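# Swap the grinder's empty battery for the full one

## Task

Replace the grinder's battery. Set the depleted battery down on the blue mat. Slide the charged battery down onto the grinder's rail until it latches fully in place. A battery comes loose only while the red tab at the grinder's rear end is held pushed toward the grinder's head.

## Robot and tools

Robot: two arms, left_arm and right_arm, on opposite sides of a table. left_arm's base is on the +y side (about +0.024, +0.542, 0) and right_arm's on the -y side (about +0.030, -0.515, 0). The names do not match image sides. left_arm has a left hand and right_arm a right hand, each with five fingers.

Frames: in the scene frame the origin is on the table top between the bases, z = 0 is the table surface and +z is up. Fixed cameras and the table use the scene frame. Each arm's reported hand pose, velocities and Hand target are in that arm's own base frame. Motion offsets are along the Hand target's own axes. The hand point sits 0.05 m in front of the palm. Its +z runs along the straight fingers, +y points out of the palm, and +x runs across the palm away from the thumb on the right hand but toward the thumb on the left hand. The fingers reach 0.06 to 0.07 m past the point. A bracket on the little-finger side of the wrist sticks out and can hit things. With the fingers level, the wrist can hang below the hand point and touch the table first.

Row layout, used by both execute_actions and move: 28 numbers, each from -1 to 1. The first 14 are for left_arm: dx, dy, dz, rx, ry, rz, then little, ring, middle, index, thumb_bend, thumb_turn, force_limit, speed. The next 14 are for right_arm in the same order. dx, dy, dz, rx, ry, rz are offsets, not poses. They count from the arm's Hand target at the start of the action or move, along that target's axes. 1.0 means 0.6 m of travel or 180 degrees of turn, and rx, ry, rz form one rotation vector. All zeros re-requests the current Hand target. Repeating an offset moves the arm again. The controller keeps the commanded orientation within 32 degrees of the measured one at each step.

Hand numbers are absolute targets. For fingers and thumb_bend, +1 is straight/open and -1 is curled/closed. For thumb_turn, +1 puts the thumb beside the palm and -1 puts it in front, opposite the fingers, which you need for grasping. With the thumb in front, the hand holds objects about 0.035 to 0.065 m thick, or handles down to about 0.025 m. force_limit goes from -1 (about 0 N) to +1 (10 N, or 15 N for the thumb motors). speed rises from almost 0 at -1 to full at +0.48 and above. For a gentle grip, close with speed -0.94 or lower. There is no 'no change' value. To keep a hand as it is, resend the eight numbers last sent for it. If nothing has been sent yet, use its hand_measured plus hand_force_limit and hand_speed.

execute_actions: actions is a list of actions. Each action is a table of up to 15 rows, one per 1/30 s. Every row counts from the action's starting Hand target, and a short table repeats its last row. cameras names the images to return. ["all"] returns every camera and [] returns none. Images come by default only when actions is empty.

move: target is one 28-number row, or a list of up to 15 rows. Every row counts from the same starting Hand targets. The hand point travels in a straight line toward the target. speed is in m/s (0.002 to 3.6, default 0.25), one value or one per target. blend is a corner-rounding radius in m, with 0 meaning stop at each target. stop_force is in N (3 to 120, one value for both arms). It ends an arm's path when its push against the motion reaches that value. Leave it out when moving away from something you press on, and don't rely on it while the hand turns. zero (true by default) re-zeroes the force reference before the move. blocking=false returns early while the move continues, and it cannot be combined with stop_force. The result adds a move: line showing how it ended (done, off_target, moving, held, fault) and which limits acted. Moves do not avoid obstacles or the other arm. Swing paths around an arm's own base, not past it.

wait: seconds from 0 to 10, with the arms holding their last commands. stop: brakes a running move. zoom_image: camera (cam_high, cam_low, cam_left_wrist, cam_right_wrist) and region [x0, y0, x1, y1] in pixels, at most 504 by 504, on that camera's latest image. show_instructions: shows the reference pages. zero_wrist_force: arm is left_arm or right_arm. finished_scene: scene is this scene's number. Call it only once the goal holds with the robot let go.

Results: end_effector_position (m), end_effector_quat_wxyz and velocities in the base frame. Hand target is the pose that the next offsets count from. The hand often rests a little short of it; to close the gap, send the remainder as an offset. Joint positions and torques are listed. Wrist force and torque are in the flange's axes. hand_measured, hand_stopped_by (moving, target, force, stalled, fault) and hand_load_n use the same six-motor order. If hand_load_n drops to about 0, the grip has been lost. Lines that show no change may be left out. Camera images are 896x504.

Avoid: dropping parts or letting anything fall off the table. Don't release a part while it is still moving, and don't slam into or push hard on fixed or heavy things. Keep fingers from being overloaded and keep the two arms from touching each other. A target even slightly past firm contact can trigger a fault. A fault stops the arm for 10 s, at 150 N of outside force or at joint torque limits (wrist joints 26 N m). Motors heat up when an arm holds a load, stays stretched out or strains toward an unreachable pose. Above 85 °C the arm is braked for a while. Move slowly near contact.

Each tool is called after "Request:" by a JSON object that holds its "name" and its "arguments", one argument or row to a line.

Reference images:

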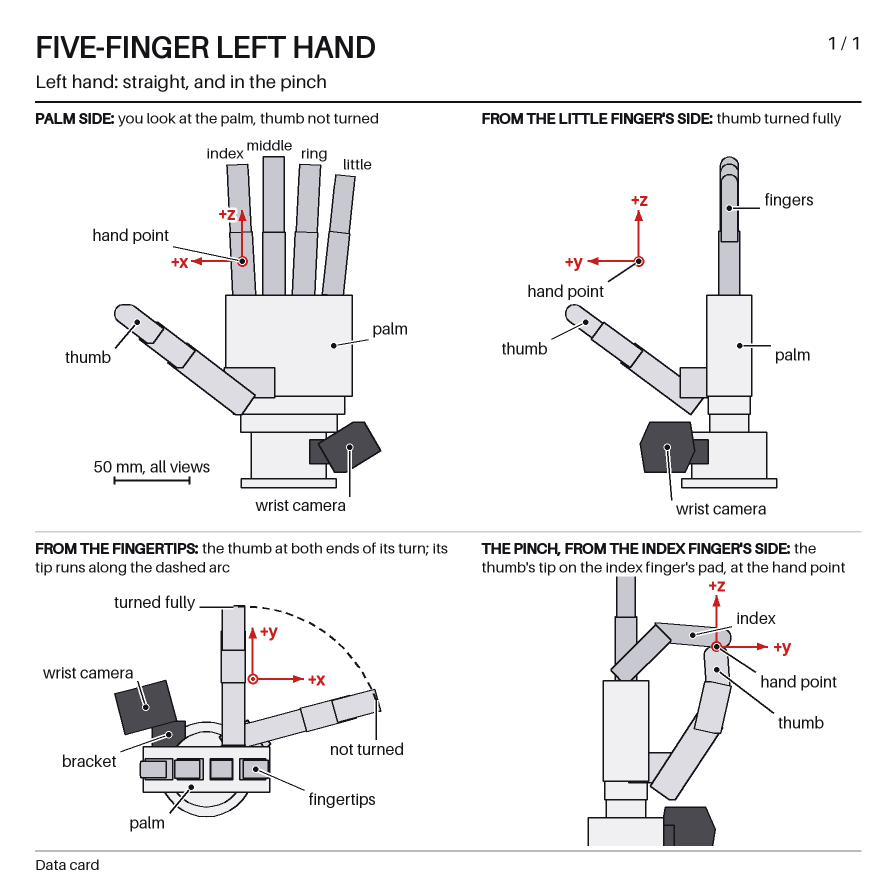

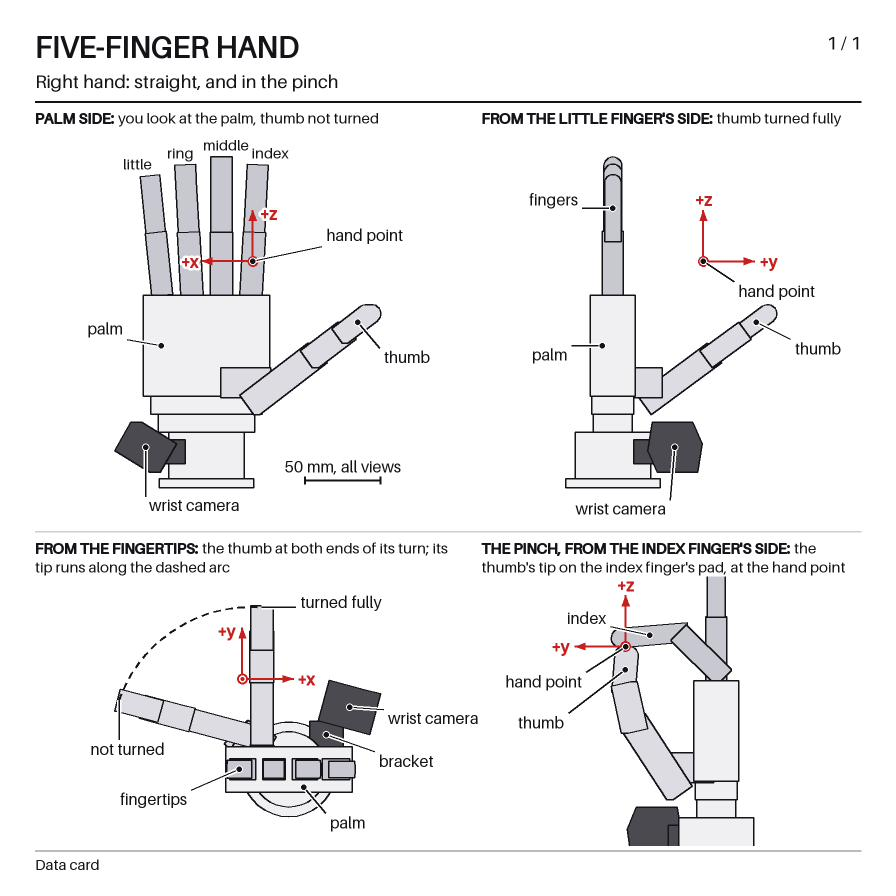

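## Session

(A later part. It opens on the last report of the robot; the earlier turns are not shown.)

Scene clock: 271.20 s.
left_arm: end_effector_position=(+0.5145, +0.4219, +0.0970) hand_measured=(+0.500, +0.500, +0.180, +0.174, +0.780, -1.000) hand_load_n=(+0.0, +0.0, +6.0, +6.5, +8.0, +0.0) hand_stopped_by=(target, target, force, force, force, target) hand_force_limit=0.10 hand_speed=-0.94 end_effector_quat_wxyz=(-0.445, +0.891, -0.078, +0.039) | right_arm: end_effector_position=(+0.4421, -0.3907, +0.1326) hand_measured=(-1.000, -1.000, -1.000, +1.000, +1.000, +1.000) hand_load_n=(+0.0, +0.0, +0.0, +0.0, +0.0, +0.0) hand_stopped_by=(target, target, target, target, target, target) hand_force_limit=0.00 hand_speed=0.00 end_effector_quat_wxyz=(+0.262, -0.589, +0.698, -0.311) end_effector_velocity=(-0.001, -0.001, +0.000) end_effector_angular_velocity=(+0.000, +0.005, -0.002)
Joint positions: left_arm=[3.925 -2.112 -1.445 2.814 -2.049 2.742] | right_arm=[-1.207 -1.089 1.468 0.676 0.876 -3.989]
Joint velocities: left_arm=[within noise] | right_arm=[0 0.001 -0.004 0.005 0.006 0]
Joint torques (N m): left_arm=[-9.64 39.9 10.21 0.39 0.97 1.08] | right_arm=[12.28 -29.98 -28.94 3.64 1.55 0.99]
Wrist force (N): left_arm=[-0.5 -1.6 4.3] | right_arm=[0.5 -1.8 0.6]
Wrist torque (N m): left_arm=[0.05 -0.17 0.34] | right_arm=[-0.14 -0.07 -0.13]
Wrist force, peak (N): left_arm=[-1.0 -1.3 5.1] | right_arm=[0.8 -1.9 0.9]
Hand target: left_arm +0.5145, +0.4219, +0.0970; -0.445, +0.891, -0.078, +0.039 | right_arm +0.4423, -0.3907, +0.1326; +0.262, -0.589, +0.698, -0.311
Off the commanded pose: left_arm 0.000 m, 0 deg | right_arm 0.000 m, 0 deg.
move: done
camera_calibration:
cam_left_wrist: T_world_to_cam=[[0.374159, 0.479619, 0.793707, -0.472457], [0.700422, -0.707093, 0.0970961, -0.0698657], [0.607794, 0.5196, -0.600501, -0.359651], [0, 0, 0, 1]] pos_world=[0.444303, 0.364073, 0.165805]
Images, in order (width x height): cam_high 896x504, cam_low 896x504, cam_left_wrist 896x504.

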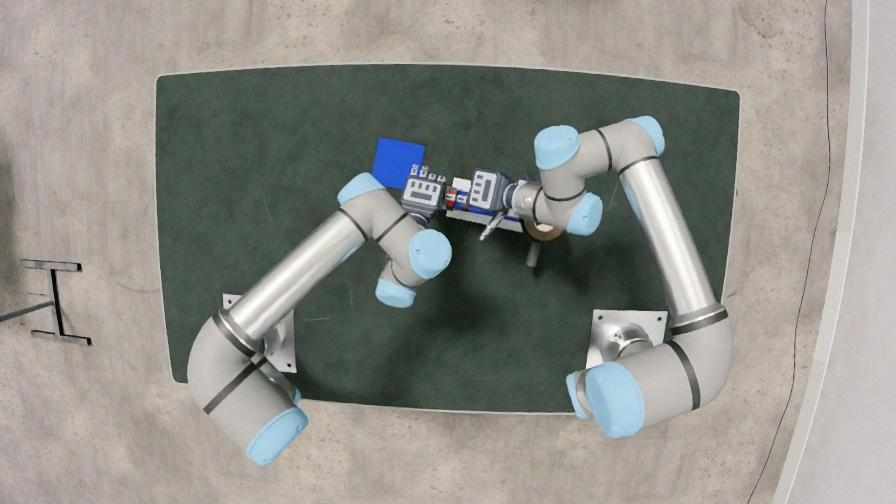

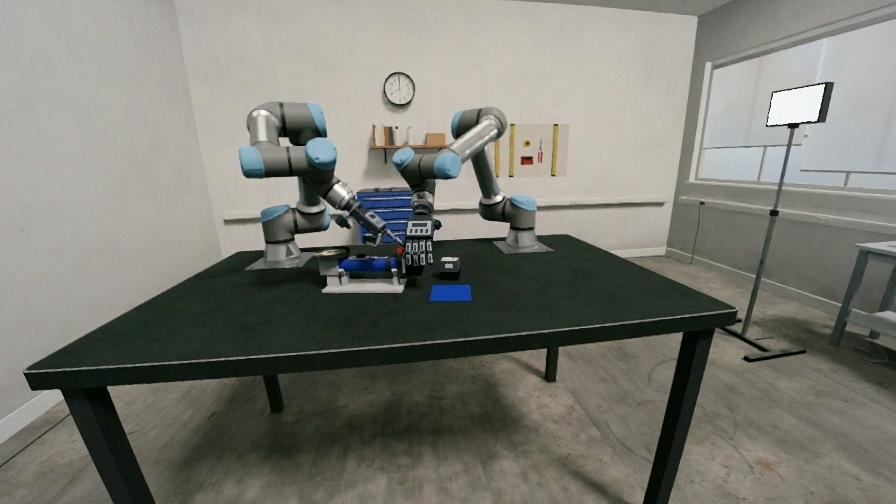

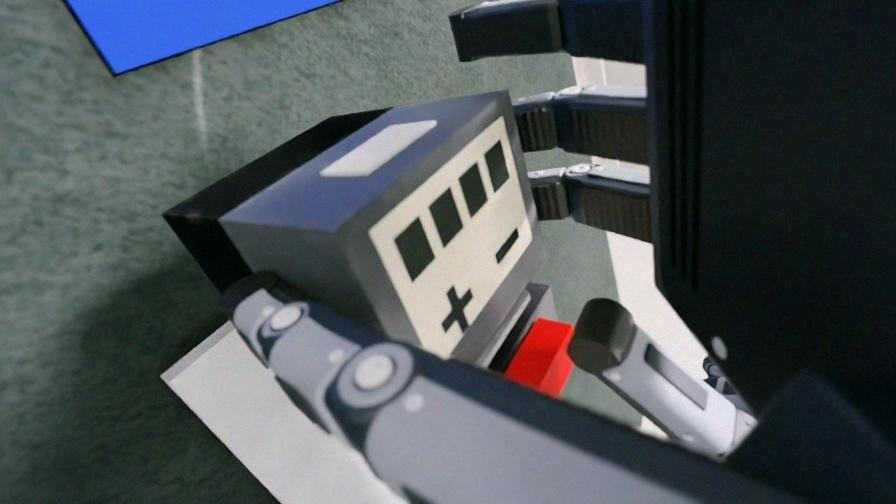

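Request:
{"name": "move", "arguments": {
  "target": [0,0,0,0,0,0,0.5,0.5,-0.3,-0.3,0.2,-1,0.1,-0.94,0,-0.0095,0.0105,0,0,0,-1,-1,-1,1,1,1,0,0],
  "speed": 0.04,
  "cameras": ["cam_left_wrist","cam_low","cam_high"]
}}

Request:
{"name": "zoom_image", "arguments": {
  "camera": "cam_low",
  "region": [385, 230, 425, 270]
}}

Request:
{"name": "zoom_image", "arguments": {
  "camera": "cam_high",
  "region": [425, 170, 485, 230]
}}

Request:
{"name": "zoom_image", "arguments": {
  "camera": "cam_left_wrist",
  "region": [440, 250, 700, 450]
}}

Scene clock: 274.43 s.
left_arm: end_effector_position=(+0.5145, +0.4219, +0.0970) hand_measured=(+0.500, +0.500, +0.180, +0.174, +0.780, -1.000) hand_load_n=(+0.0, +0.0, +6.0, +6.5, +8.0, +0.0) hand_stopped_by=(target, target, force, force, force, target) hand_force_limit=0.10 hand_speed=-0.94 end_effector_quat_wxyz=(-0.445, +0.891, -0.078, +0.039) | right_arm: end_effector_position=(+0.4424, -0.3907, +0.1326) hand_measured=(-1.000, -1.000, -1.000, +1.000, +1.000, +1.000) hand_load_n=(+0.0, +0.0, +0.0, +0.0, +0.0, -0.5) hand_stopped_by=(target, target, target, target, target, target) hand_force_limit=0.00 hand_speed=0.00 end_effector_quat_wxyz=(+0.262, -0.589, +0.698, -0.311)
Joint positions: left_arm=[3.925 -2.112 -1.445 2.814 -2.049 2.742] | right_arm=[-1.207 -1.088 1.468 0.676 0.877 -3.989]
Joint torques (N m): left_arm=[-9.92 39.9 9.87 0.45 1 1.03] | right_arm=[9.12 -33.36 -24.47 0.28 1.44 -0.43]
Wrist force (N): left_arm=[-0.8 -1.4 5.0] | right_arm=[0.8 -1.6 0.8]
Wrist torque (N m): left_arm=[-0.01 -0.12 0.33] | right_arm=[-0.13 -0.12 -0.11]
Wrist force, peak (N): left_arm=[-0.8 -1.1 5.1] | right_arm=[0.7 -2.1 0.8]
Hand target: left_arm +0.5145, +0.4219, +0.0970; -0.445, +0.891, -0.078, +0.039 | right_arm +0.4424, -0.3907, +0.1326; +0.262, -0.589, +0.698, -0.311 (not the last commanded pose)
Off the commanded pose: left_arm 0.000 m, 0 deg | right_arm 0.008 m, 0 deg.
move: held (right_arm; a check stopped the path); limits=held
pose unreachable (right arm): on one or more control steps of this call, first in action 0 (counted from 0), this arm could not follow its commanded pose, so it was not sent that pose on those steps. It may still have moved: this result reports where it is.
cause: moving toward the commanded pose would bring a part of the arm too close to another arm (a part of this arm just beyond joint 6 (wrist 3) and a part of the left arm just beyond its joint 6 (wrist 3), 4 mm apart when this arm was first held).
camera_calibration:
cam_left_wrist: T_world_to_cam=[[0.374159, 0.479619, 0.793707, -0.472457], [0.700422, -0.707093, 0.0970961, -0.0698657], [0.607794, 0.5196, -0.600501, -0.359651], [0, 0, 0, 1]] pos_world=[0.444303, 0.364073, 0.165805]
Images, in order (width x height): cam_high 896x504, cam_low 896x504, cam_left_wrist 896x504.

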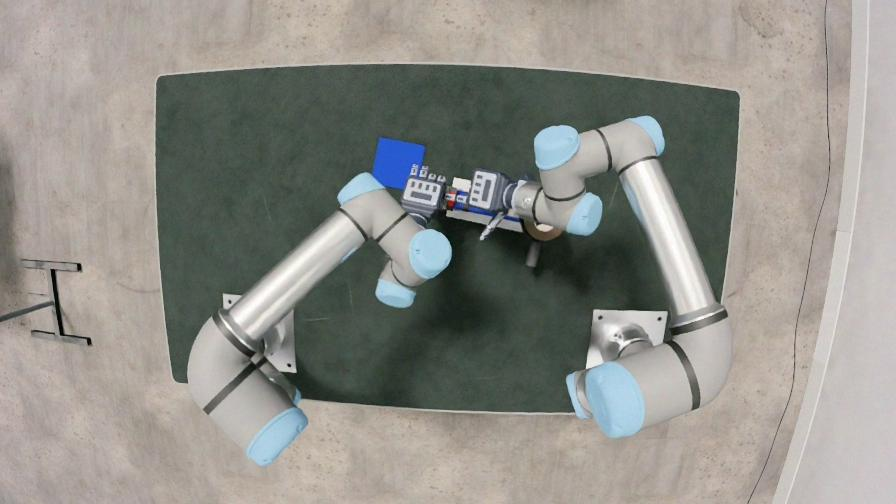

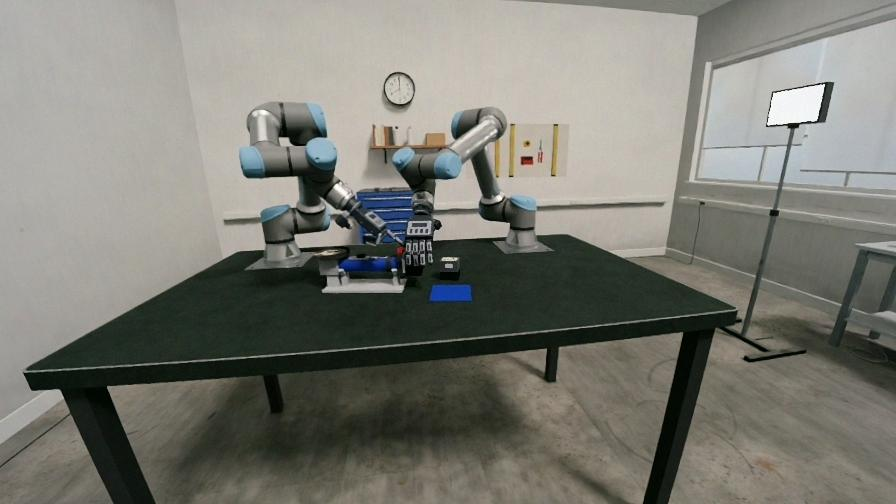

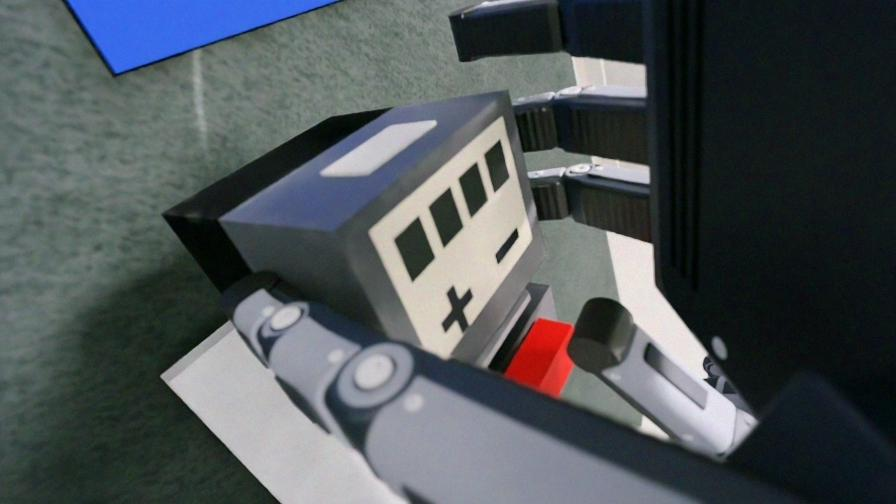

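Scaled by 12.600.

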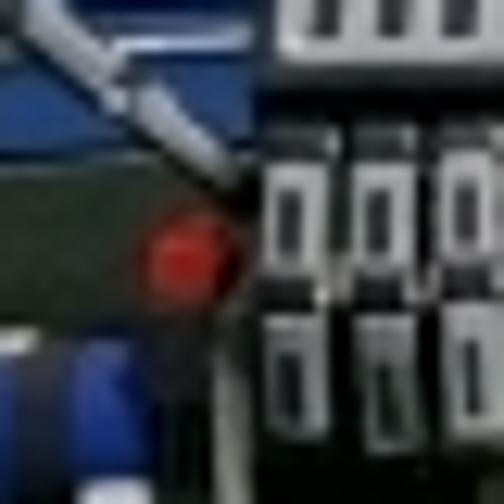

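Scaled by 8.400.

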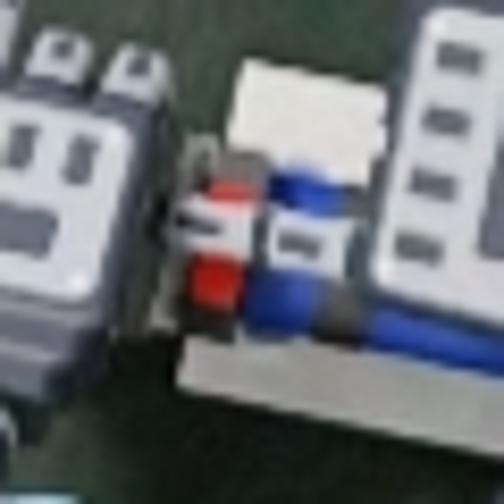

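Scaled by 1.938.

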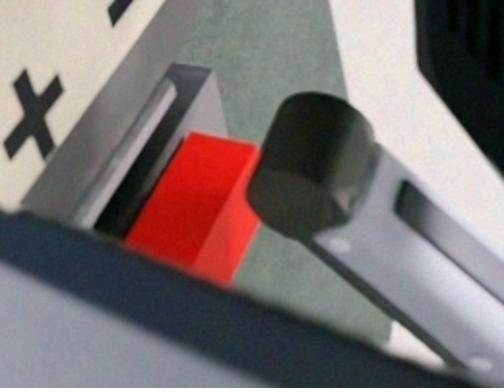

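Request:
{"name": "move", "arguments": {
  "target": [
    [0,0,0,0,0,0,0.5,0.5,-0.3,-0.3,0.2,-1,0.1,-0.94,-0.0217,0.0037,0.0033,0,0,0,-1,-1,-1,1,1,1,0,0],
    [0,0,0,0,0,0,0.5,0.5,-0.3,-0.3,0.2,-1,0.1,-0.94,-0.0217,-0.0058,0.0138,0,0,0,-1,-1,-1,1,1,1,0,0]
  ],
  "speed": 0.05,
  "cameras": ["cam_left_wrist","cam_low","cam_high"]
}}

Request:
{"name": "zoom_image", "arguments": {
  "camera": "cam_low",
  "region": [385, 230, 425, 270]
}}

Request:
{"name": "zoom_image", "arguments": {
  "camera": "cam_high",
  "region": [425, 170, 485, 230]
}}

Request:
{"name": "zoom_image", "arguments": {
  "camera": "cam_left_wrist",
  "region": [440, 250, 700, 450]
}}

Scene clock: 283.07 s.
left_arm: end_effector_position=(+0.5145, +0.4219, +0.0970) hand_measured=(+0.500, +0.500, +0.180, +0.174, +0.780, -1.000) hand_load_n=(+0.0, +0.0, +6.0, +6.5, +8.0, +0.0) hand_stopped_by=(target, target, force, force, force, target) hand_force_limit=0.10 hand_speed=-0.94 end_effector_quat_wxyz=(-0.445, +0.891, -0.078, +0.039) | right_arm: end_effector_position=(+0.4530, -0.3794, +0.1296) hand_measured=(-1.000, -1.000, -1.000, +1.000, +1.000, +1.000) hand_load_n=(+0.0, +0.0, +0.0, +0.0, +0.0, +0.0) hand_stopped_by=(target, target, target, target, target, target) hand_force_limit=0.00 hand_speed=0.00 end_effector_quat_wxyz=(+0.262, -0.589, +0.698, -0.311)
Joint positions: left_arm=[3.925 -2.112 -1.445 2.814 -2.049 2.742] | right_arm=[-1.177 -1.096 1.482 0.648 0.892 -3.956]
Joint torques (N m): left_arm=[-10.05 39.86 10.49 0.43 0.85 0.87] | right_arm=[-12.59 -43.56 -5.52 2.97 -3.72 -2.43]
Wrist force (N): left_arm=[-0.8 -1.1 4.8] | right_arm=[0.4 -1.6 0.7]
Wrist torque (N m): left_arm=[0.05 -0.12 0.33] | right_arm=[-0.13 -0.06 -0.03]
Wrist force, peak (N): left_arm=[-0.6 -1.2 5.2] | right_arm=[0.7 -2.1 1.3]
Hand target: left_arm +0.5145, +0.4219, +0.0970; -0.445, +0.891, -0.078, +0.039 | right_arm +0.4529, -0.3793, +0.1296; +0.262, -0.589, +0.698, -0.311
Off the commanded pose: left_arm 0.000 m, 0 deg | right_arm 0.000 m, 0 deg.
move: done
camera_calibration:
cam_left_wrist: T_world_to_cam=[[0.374159, 0.479619, 0.793707, -0.472457], [0.700422, -0.707093, 0.0970961, -0.0698657], [0.607794, 0.5196, -0.600501, -0.359651], [0, 0, 0, 1]] pos_world=[0.444303, 0.364073, 0.165805]
Images, in order (width x height): cam_high 896x504, cam_low 896x504, cam_left_wrist 896x504.

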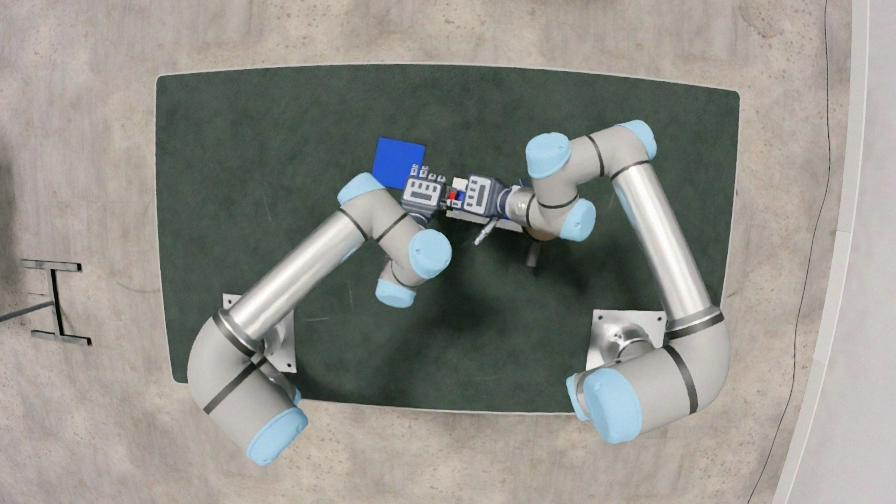

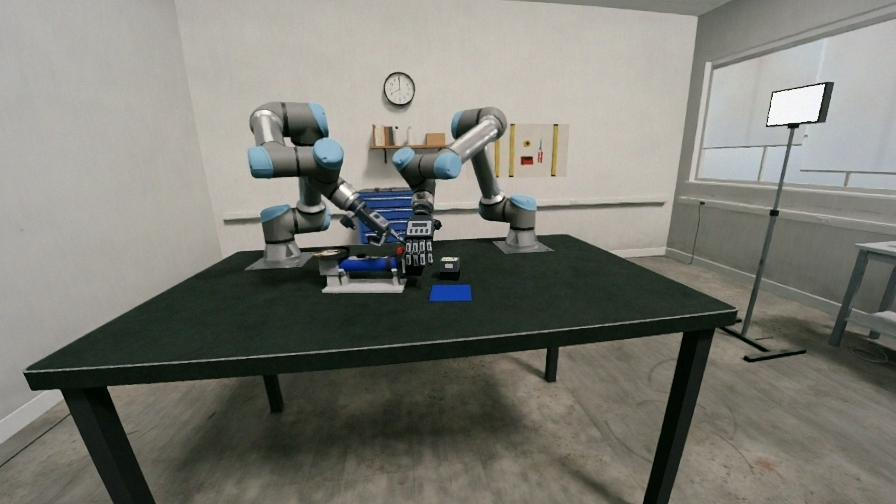

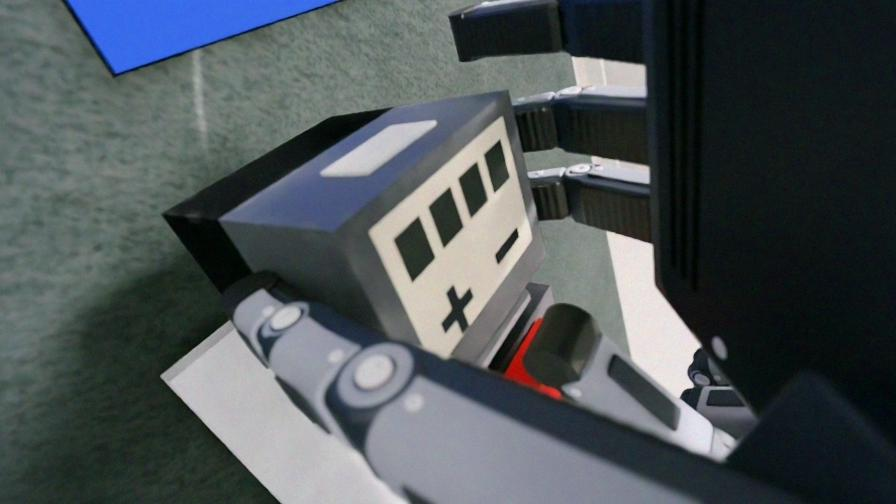

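Scaled by 12.600.

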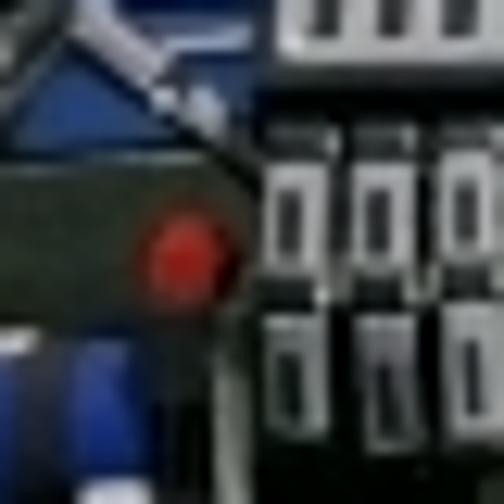

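Scaled by 8.400.

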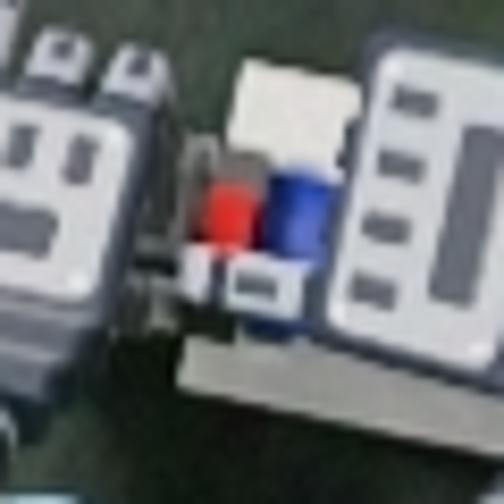

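Scaled by 1.938.

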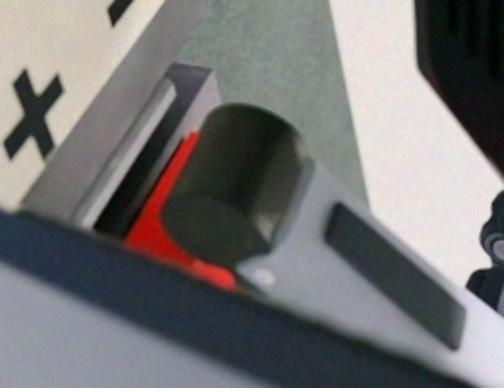

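Request:
{"name": "move", "arguments": {
  "target": [0,0,0,0,0,0,0.5,0.5,-0.3,-0.3,0.2,-1,0.1,-0.94,0,0.0173,0.0156,0,0,0,-1,-1,-1,1,1,1,0,0],
  "speed": 0.012,
  "stop_force": 4,
  "cameras": ["cam_left_wrist","cam_low","cam_high"]
}}

Request:
{"name": "zoom_image", "arguments": {
  "camera": "cam_low",
  "region": [385, 230, 425, 270]
}}

Request:
{"name": "zoom_image", "arguments": {
  "camera": "cam_left_wrist",
  "region": [440, 250, 700, 450]
}}

Scene clock: 293.07 s.
left_arm: end_effector_position=(+0.5145, +0.4219, +0.0970) hand_measured=(+0.500, +0.500, +0.180, +0.174, +0.780, -1.000) hand_load_n=(+0.0, +0.0, +6.0, +6.0, +8.0, +0.0) hand_stopped_by=(target, target, force, force, force, target) hand_force_limit=0.10 hand_speed=-0.94 end_effector_quat_wxyz=(-0.445, +0.891, -0.078, +0.039) | right_arm: end_effector_position=(+0.4530, -0.3793, +0.1157) hand_measured=(-1.000, -1.000, -1.000, +1.000, +1.000, +1.000) hand_load_n=(+0.0, +0.0, +0.0, +0.0, +0.0, -0.5) hand_stopped_by=(target, target, target, target, target, target) hand_force_limit=0.00 hand_speed=0.00 end_effector_quat_wxyz=(+0.262, -0.589, +0.698, -0.311)
Joint positions: left_arm=[3.925 -2.112 -1.445 2.814 -2.049 2.742] | right_arm=[-1.177 -1.083 1.501 0.617 0.892 -3.956]
Joint torques (N m): left_arm=[-9.53 39.98 9.82 0.48 0.86 0.78] | right_arm=[-4.67 -43.48 -29.25 3.27 -2.96 -0.71]
Wrist force (N): left_arm=[-0.9 -1.6 4.5] | right_arm=[0.7 -1.7 0.8]
Wrist torque (N m): left_arm=[0.03 -0.11 0.31] | right_arm=[-0.15 -0.11 -0.02]
Wrist force, peak (N): left_arm=[-1.0 -1.4 5.0] | right_arm=[0.8 -2.1 0.7]
Hand target: left_arm +0.5145, +0.4219, +0.0970; -0.445, +0.891, -0.078, +0.039 | right_arm +0.4530, -0.3793, +0.1157; +0.262, -0.589, +0.698, -0.311
Off the commanded pose: left_arm 0.000 m, 0 deg | right_arm 0.000 m, 0 deg.
move: done
camera_calibration:
cam_left_wrist: T_world_to_cam=[[0.374159, 0.479619, 0.793707, -0.472457], [0.700422, -0.707093, 0.0970961, -0.0698657], [0.607794, 0.5196, -0.600501, -0.359651], [0, 0, 0, 1]] pos_world=[0.444303, 0.364073, 0.165805]
Images, in order (width x height): cam_high 896x504, cam_low 896x504, cam_left_wrist 896x504.

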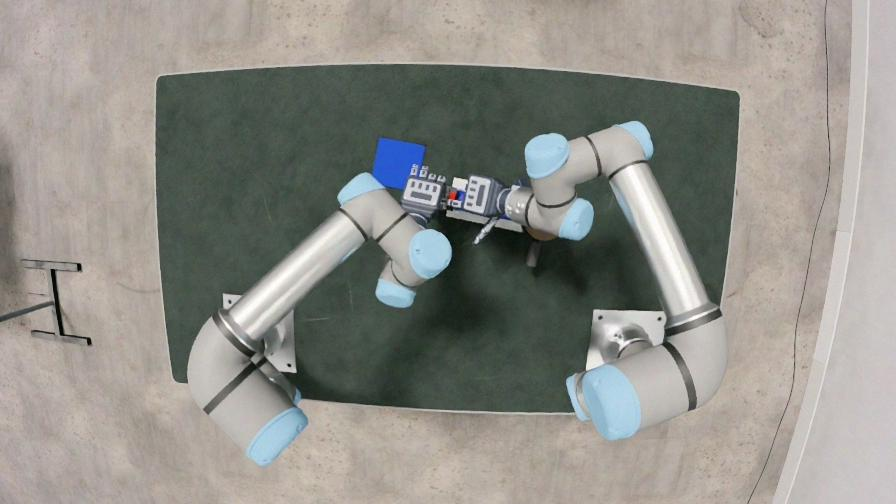

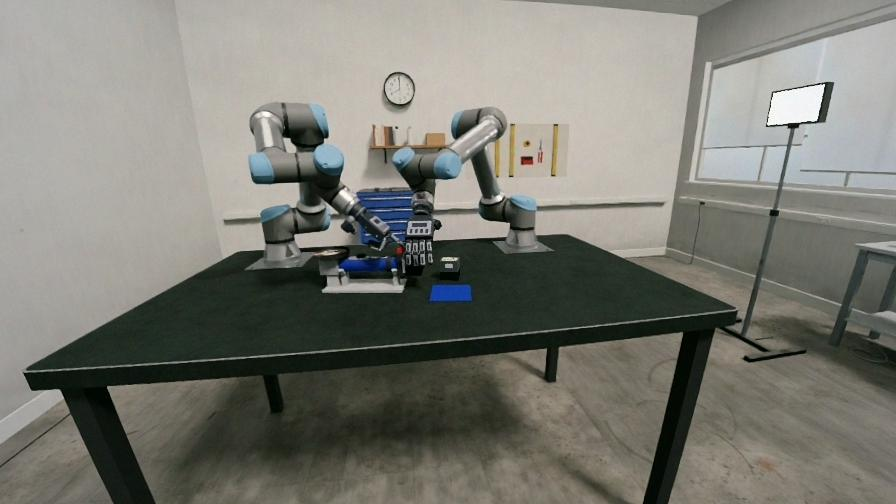

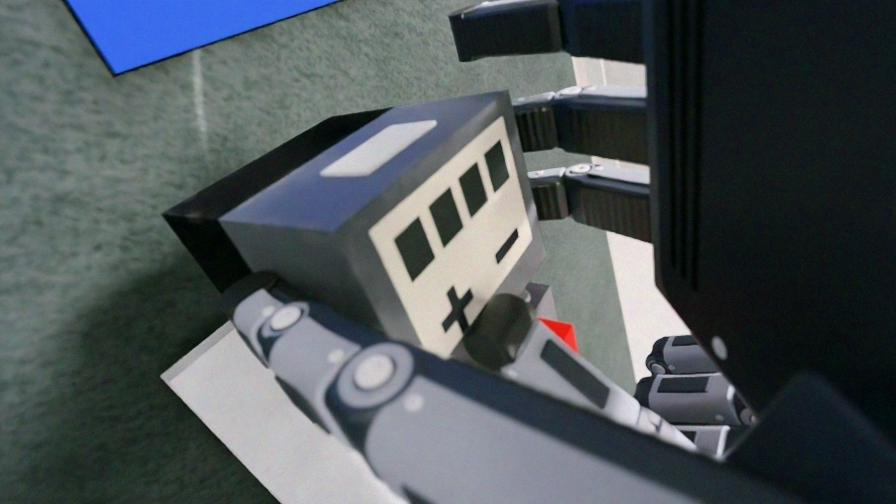

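Scaled by 12.600.

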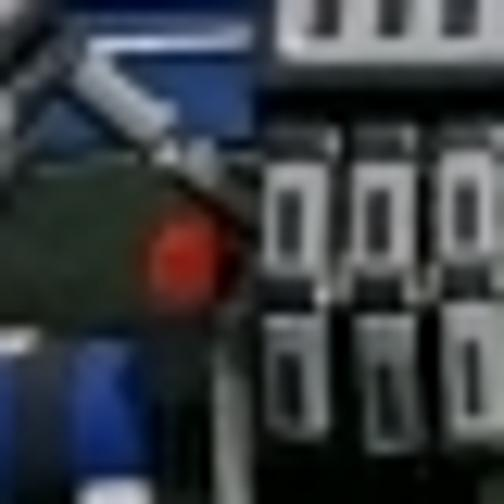

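Scaled by 1.938.

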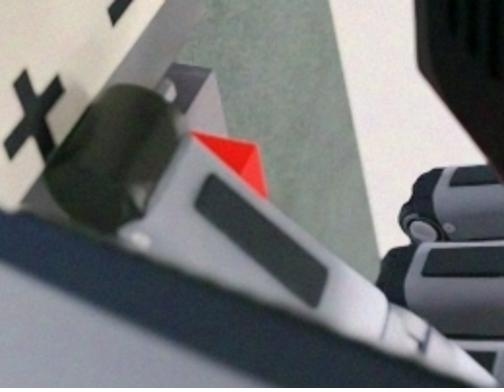

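Request:
{"name": "move", "arguments": {
  "target": [0,0,0,0,0,0,0.5,0.5,-0.3,-0.3,0.2,-1,0.1,-0.94,0,0.0124,0.0111,0,0,0,-1,-1,-1,1,1,1,0,0],
  "speed": 0.01,
  "stop_force": 4,
  "cameras": ["cam_left_wrist","cam_low","cam_high"]
}}

Request:
{"name": "zoom_image", "arguments": {
  "camera": "cam_low",
  "region": [385, 230, 425, 270]
}}

Request:
{"name": "zoom_image", "arguments": {
  "camera": "cam_left_wrist",
  "region": [440, 250, 700, 450]
}}

Scene clock: 301.43 s.
left_arm: end_effector_position=(+0.5145, +0.4219, +0.0970) hand_measured=(+0.500, +0.500, +0.180, +0.174, +0.780, -1.000) hand_load_n=(+0.0, +0.0, +6.5, +6.5, +7.5, +0.0) hand_stopped_by=(target, target, force, force, force, target) hand_force_limit=0.10 hand_speed=-0.94 end_effector_quat_wxyz=(-0.445, +0.891, -0.078, +0.039) | right_arm: end_effector_position=(+0.4530, -0.3794, +0.1148) hand_measured=(-1.000, -1.000, -1.000, +1.000, +1.000, +1.000) hand_load_n=(+0.0, +0.0, +0.0, +0.5, +0.0, -0.5) hand_stopped_by=(target, target, target, target, target, target) hand_force_limit=0.00 hand_speed=0.00 end_effector_quat_wxyz=(+0.262, -0.589, +0.698, -0.312)
Joint positions: left_arm=[3.925 -2.112 -1.445 2.814 -2.049 2.742] | right_arm=[-1.177 -1.082 1.502 0.614 0.892 -3.956]
Joint torques (N m): left_arm=[-9.15 39.99 10.65 0.45 0.79 0.57] | right_arm=[5.5 -41.01 -27.77 3.03 -0.64 1.23]
Wrist force (N): left_arm=[-0.6 -0.3 5.7] | right_arm=[1.0 -5.3 -2.2]
Wrist torque (N m): left_arm=[-0.06 -0.09 0.30] | right_arm=[0.21 -0.10 -0.01]
Wrist force, peak (N): left_arm=[-0.6 1.5 6.8] | right_arm=[1.5 -10.7 -8.5]
Hand target: left_arm +0.5145, +0.4219, +0.0970; -0.445, +0.891, -0.078, +0.039 | right_arm +0.4530, -0.3794, +0.1148; +0.262, -0.589, +0.698, -0.312 (not the last commanded pose)
Off the commanded pose: left_arm 0.000 m, 0 deg | right_arm 0.009 m, 0 deg.
move: contact (right_arm)
camera_calibration:
cam_left_wrist: T_world_to_cam=[[0.374159, 0.479619, 0.793707, -0.472457], [0.700422, -0.707093, 0.0970961, -0.0698657], [0.607794, 0.5196, -0.600501, -0.359651], [0, 0, 0, 1]] pos_world=[0.444303, 0.364073, 0.165805]
Images, in order (width x height): cam_high 896x504, cam_low 896x504, cam_left_wrist 896x504.

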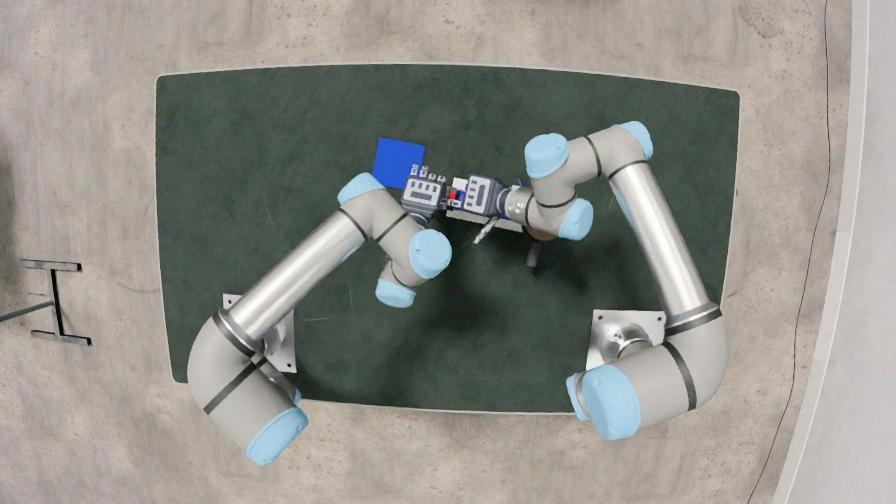

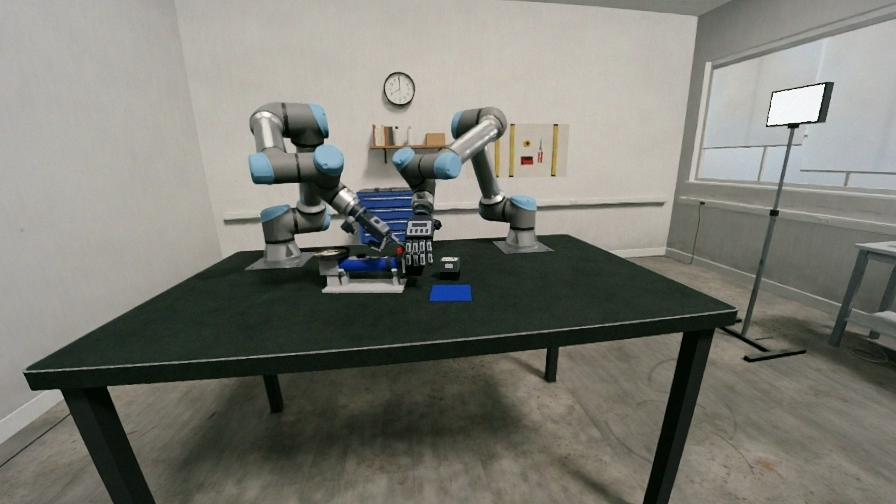

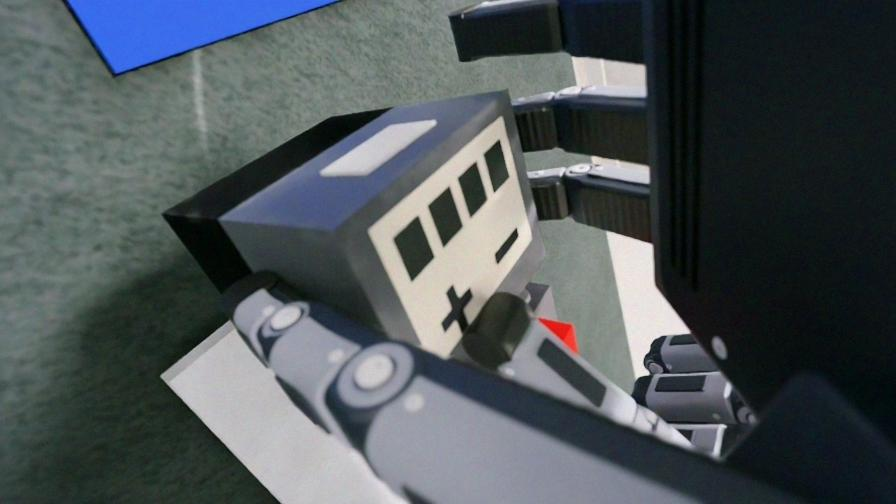

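Scaled by 12.600.

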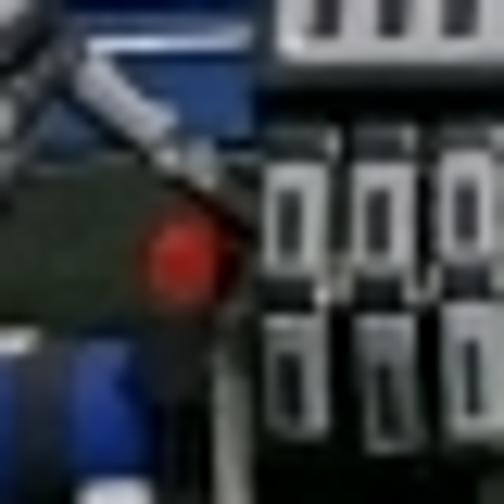

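Scaled by 1.938.

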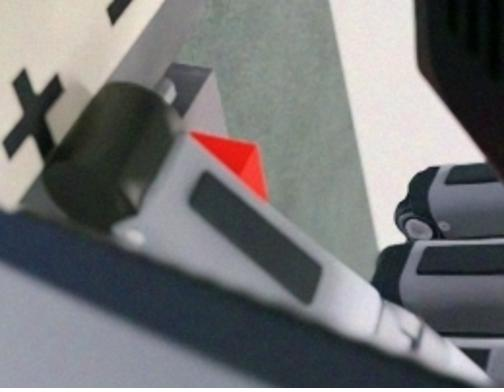

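Request:
{"name": "move", "arguments": {
  "target": [0,0,0,0,0,0,0.5,0.5,-0.3,-0.3,0.2,-1,0.1,-0.94,0,-0.0171,-0.0154,-0.0444,0,0,-1,-1,-1,1,1,1,0,0],
  "speed": 0.03,
  "cameras": ["cam_left_wrist","cam_low","cam_high"]
}}

Request:
{"name": "zoom_image", "arguments": {
  "camera": "cam_low",
  "region": [385, 230, 425, 270]
}}

Request:
{"name": "zoom_image", "arguments": {
  "camera": "cam_left_wrist",
  "region": [440, 250, 700, 450]
}}

Scene clock: 321.40 s.
left_arm: end_effector_position=(+0.5145, +0.4219, +0.0970) hand_measured=(+0.500, +0.500, +0.180, +0.174, +0.780, -1.000) hand_load_n=(+0.0, +0.0, +6.5, +6.5, +7.5, +0.0) hand_stopped_by=(target, target, force, force, force, target) hand_force_limit=0.10 hand_speed=-0.94 end_effector_quat_wxyz=(-0.445, +0.891, -0.078, +0.039) | right_arm: end_effector_position=(+0.4530, -0.3795, +0.1286) hand_measured=(-1.000, -1.000, -1.000, +1.000, +1.000, +1.000) hand_load_n=(+0.0, +0.0, +0.0, +0.0, +0.5, +0.0) hand_stopped_by=(target, target, target, target, target, target) hand_force_limit=0.00 hand_speed=0.00 end_effector_quat_wxyz=(+0.220, -0.606, +0.718, -0.262) end_effector_velocity=(+0.001, +0.001, -0.001) end_effector_angular_velocity=(-0.002, -0.004, +0.003)
Joint positions: left_arm=[3.925 -2.112 -1.445 2.814 -2.049 2.742] | right_arm=[-1.124 -1.041 1.369 0.789 1.019 -3.966]
Joint velocities: left_arm=[within noise] | right_arm=[0.002 -0.001 0.003 -0.007 -0.003 0]
Joint torques (N m): left_arm=[-9.42 40.3 11.23 0.46 0.74 0.51] | right_arm=[-4.26 -43.52 -5.2 -0.08 -3.62 -2.2]
Wrist force (N): left_arm=[0.2 -1.7 4.8] | right_arm=[0.3 -1.5 0.4]
Wrist torque (N m): left_arm=[-0.07 -0.15 0.34] | right_arm=[-0.12 -0.03 0.01]
Wrist force, peak (N): left_arm=[-0.7 -0.6 5.9] | right_arm=[0.8 -6.0 -2.5]
Hand target: left_arm +0.5145, +0.4219, +0.0970; -0.445, +0.891, -0.078, +0.039 | right_arm +0.4530, -0.3794, +0.1286; +0.220, -0.606, +0.718, -0.262
Off the commanded pose: left_arm 0.000 m, 0 deg | right_arm 0.000 m, 0 deg.
move: done
camera_calibration:
cam_left_wrist: T_world_to_cam=[[0.374159, 0.479619, 0.793707, -0.472457], [0.700422, -0.707093, 0.0970961, -0.0698657], [0.607794, 0.5196, -0.600501, -0.359651], [0, 0, 0, 1]] pos_world=[0.444303, 0.364073, 0.165805]
Images, in order (width x height): cam_high 896x504, cam_low 896x504, cam_left_wrist 896x504.

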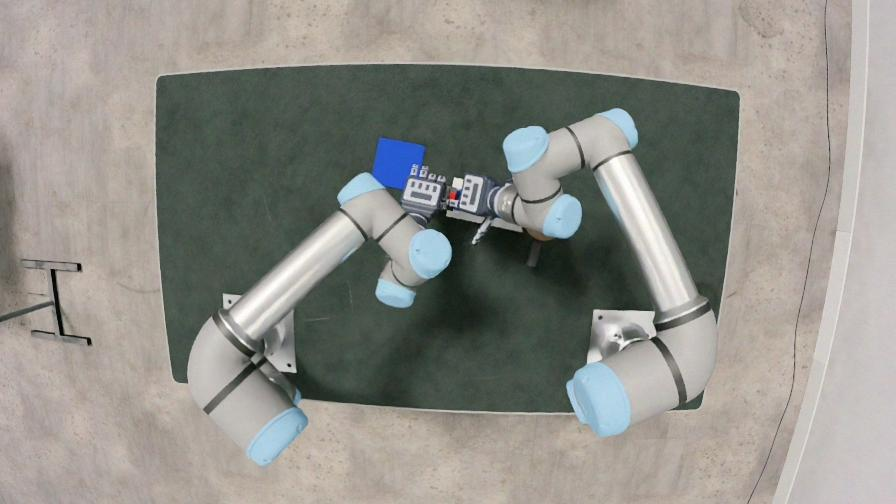

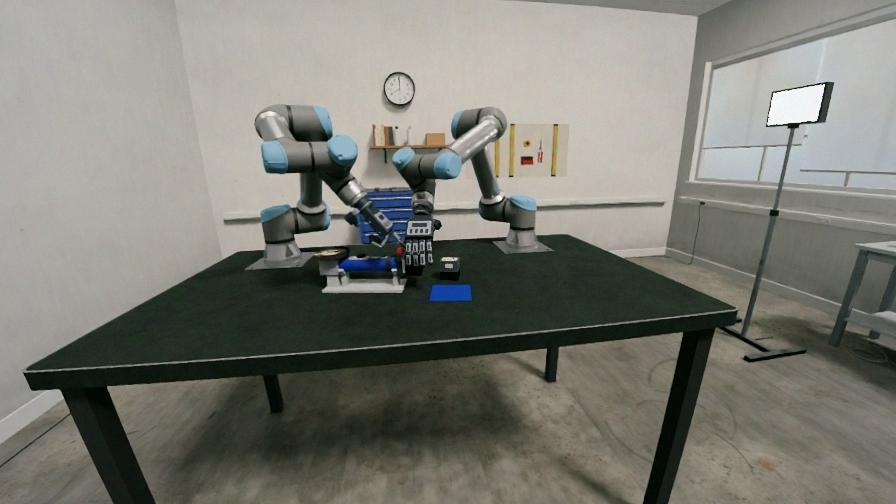

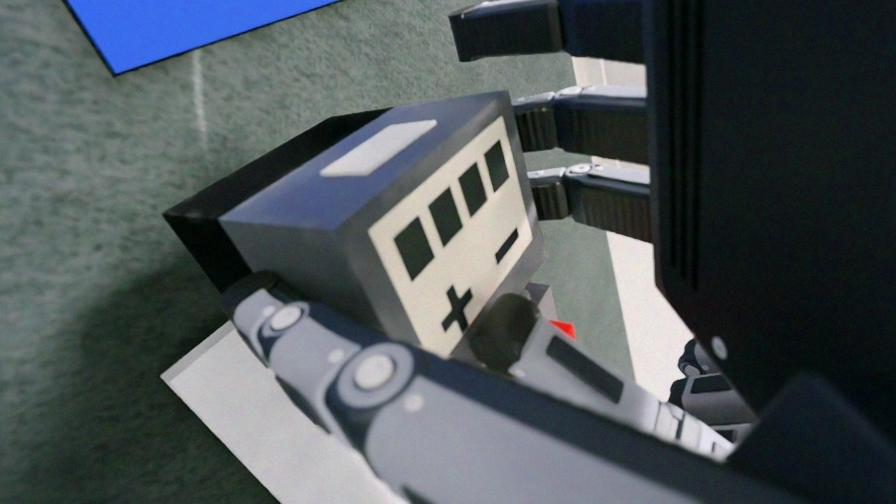

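Scaled by 12.600.

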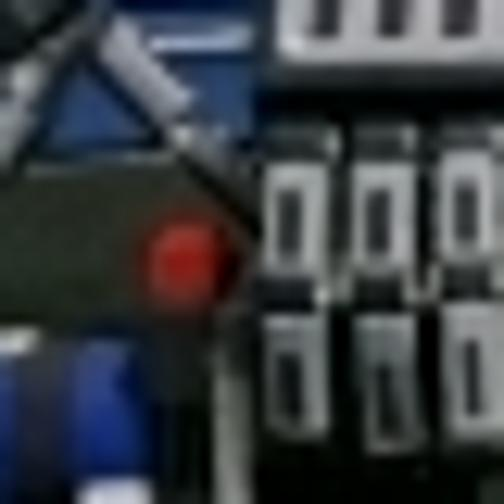

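Scaled by 1.938.

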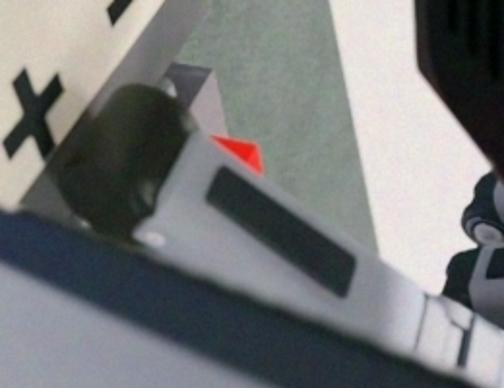

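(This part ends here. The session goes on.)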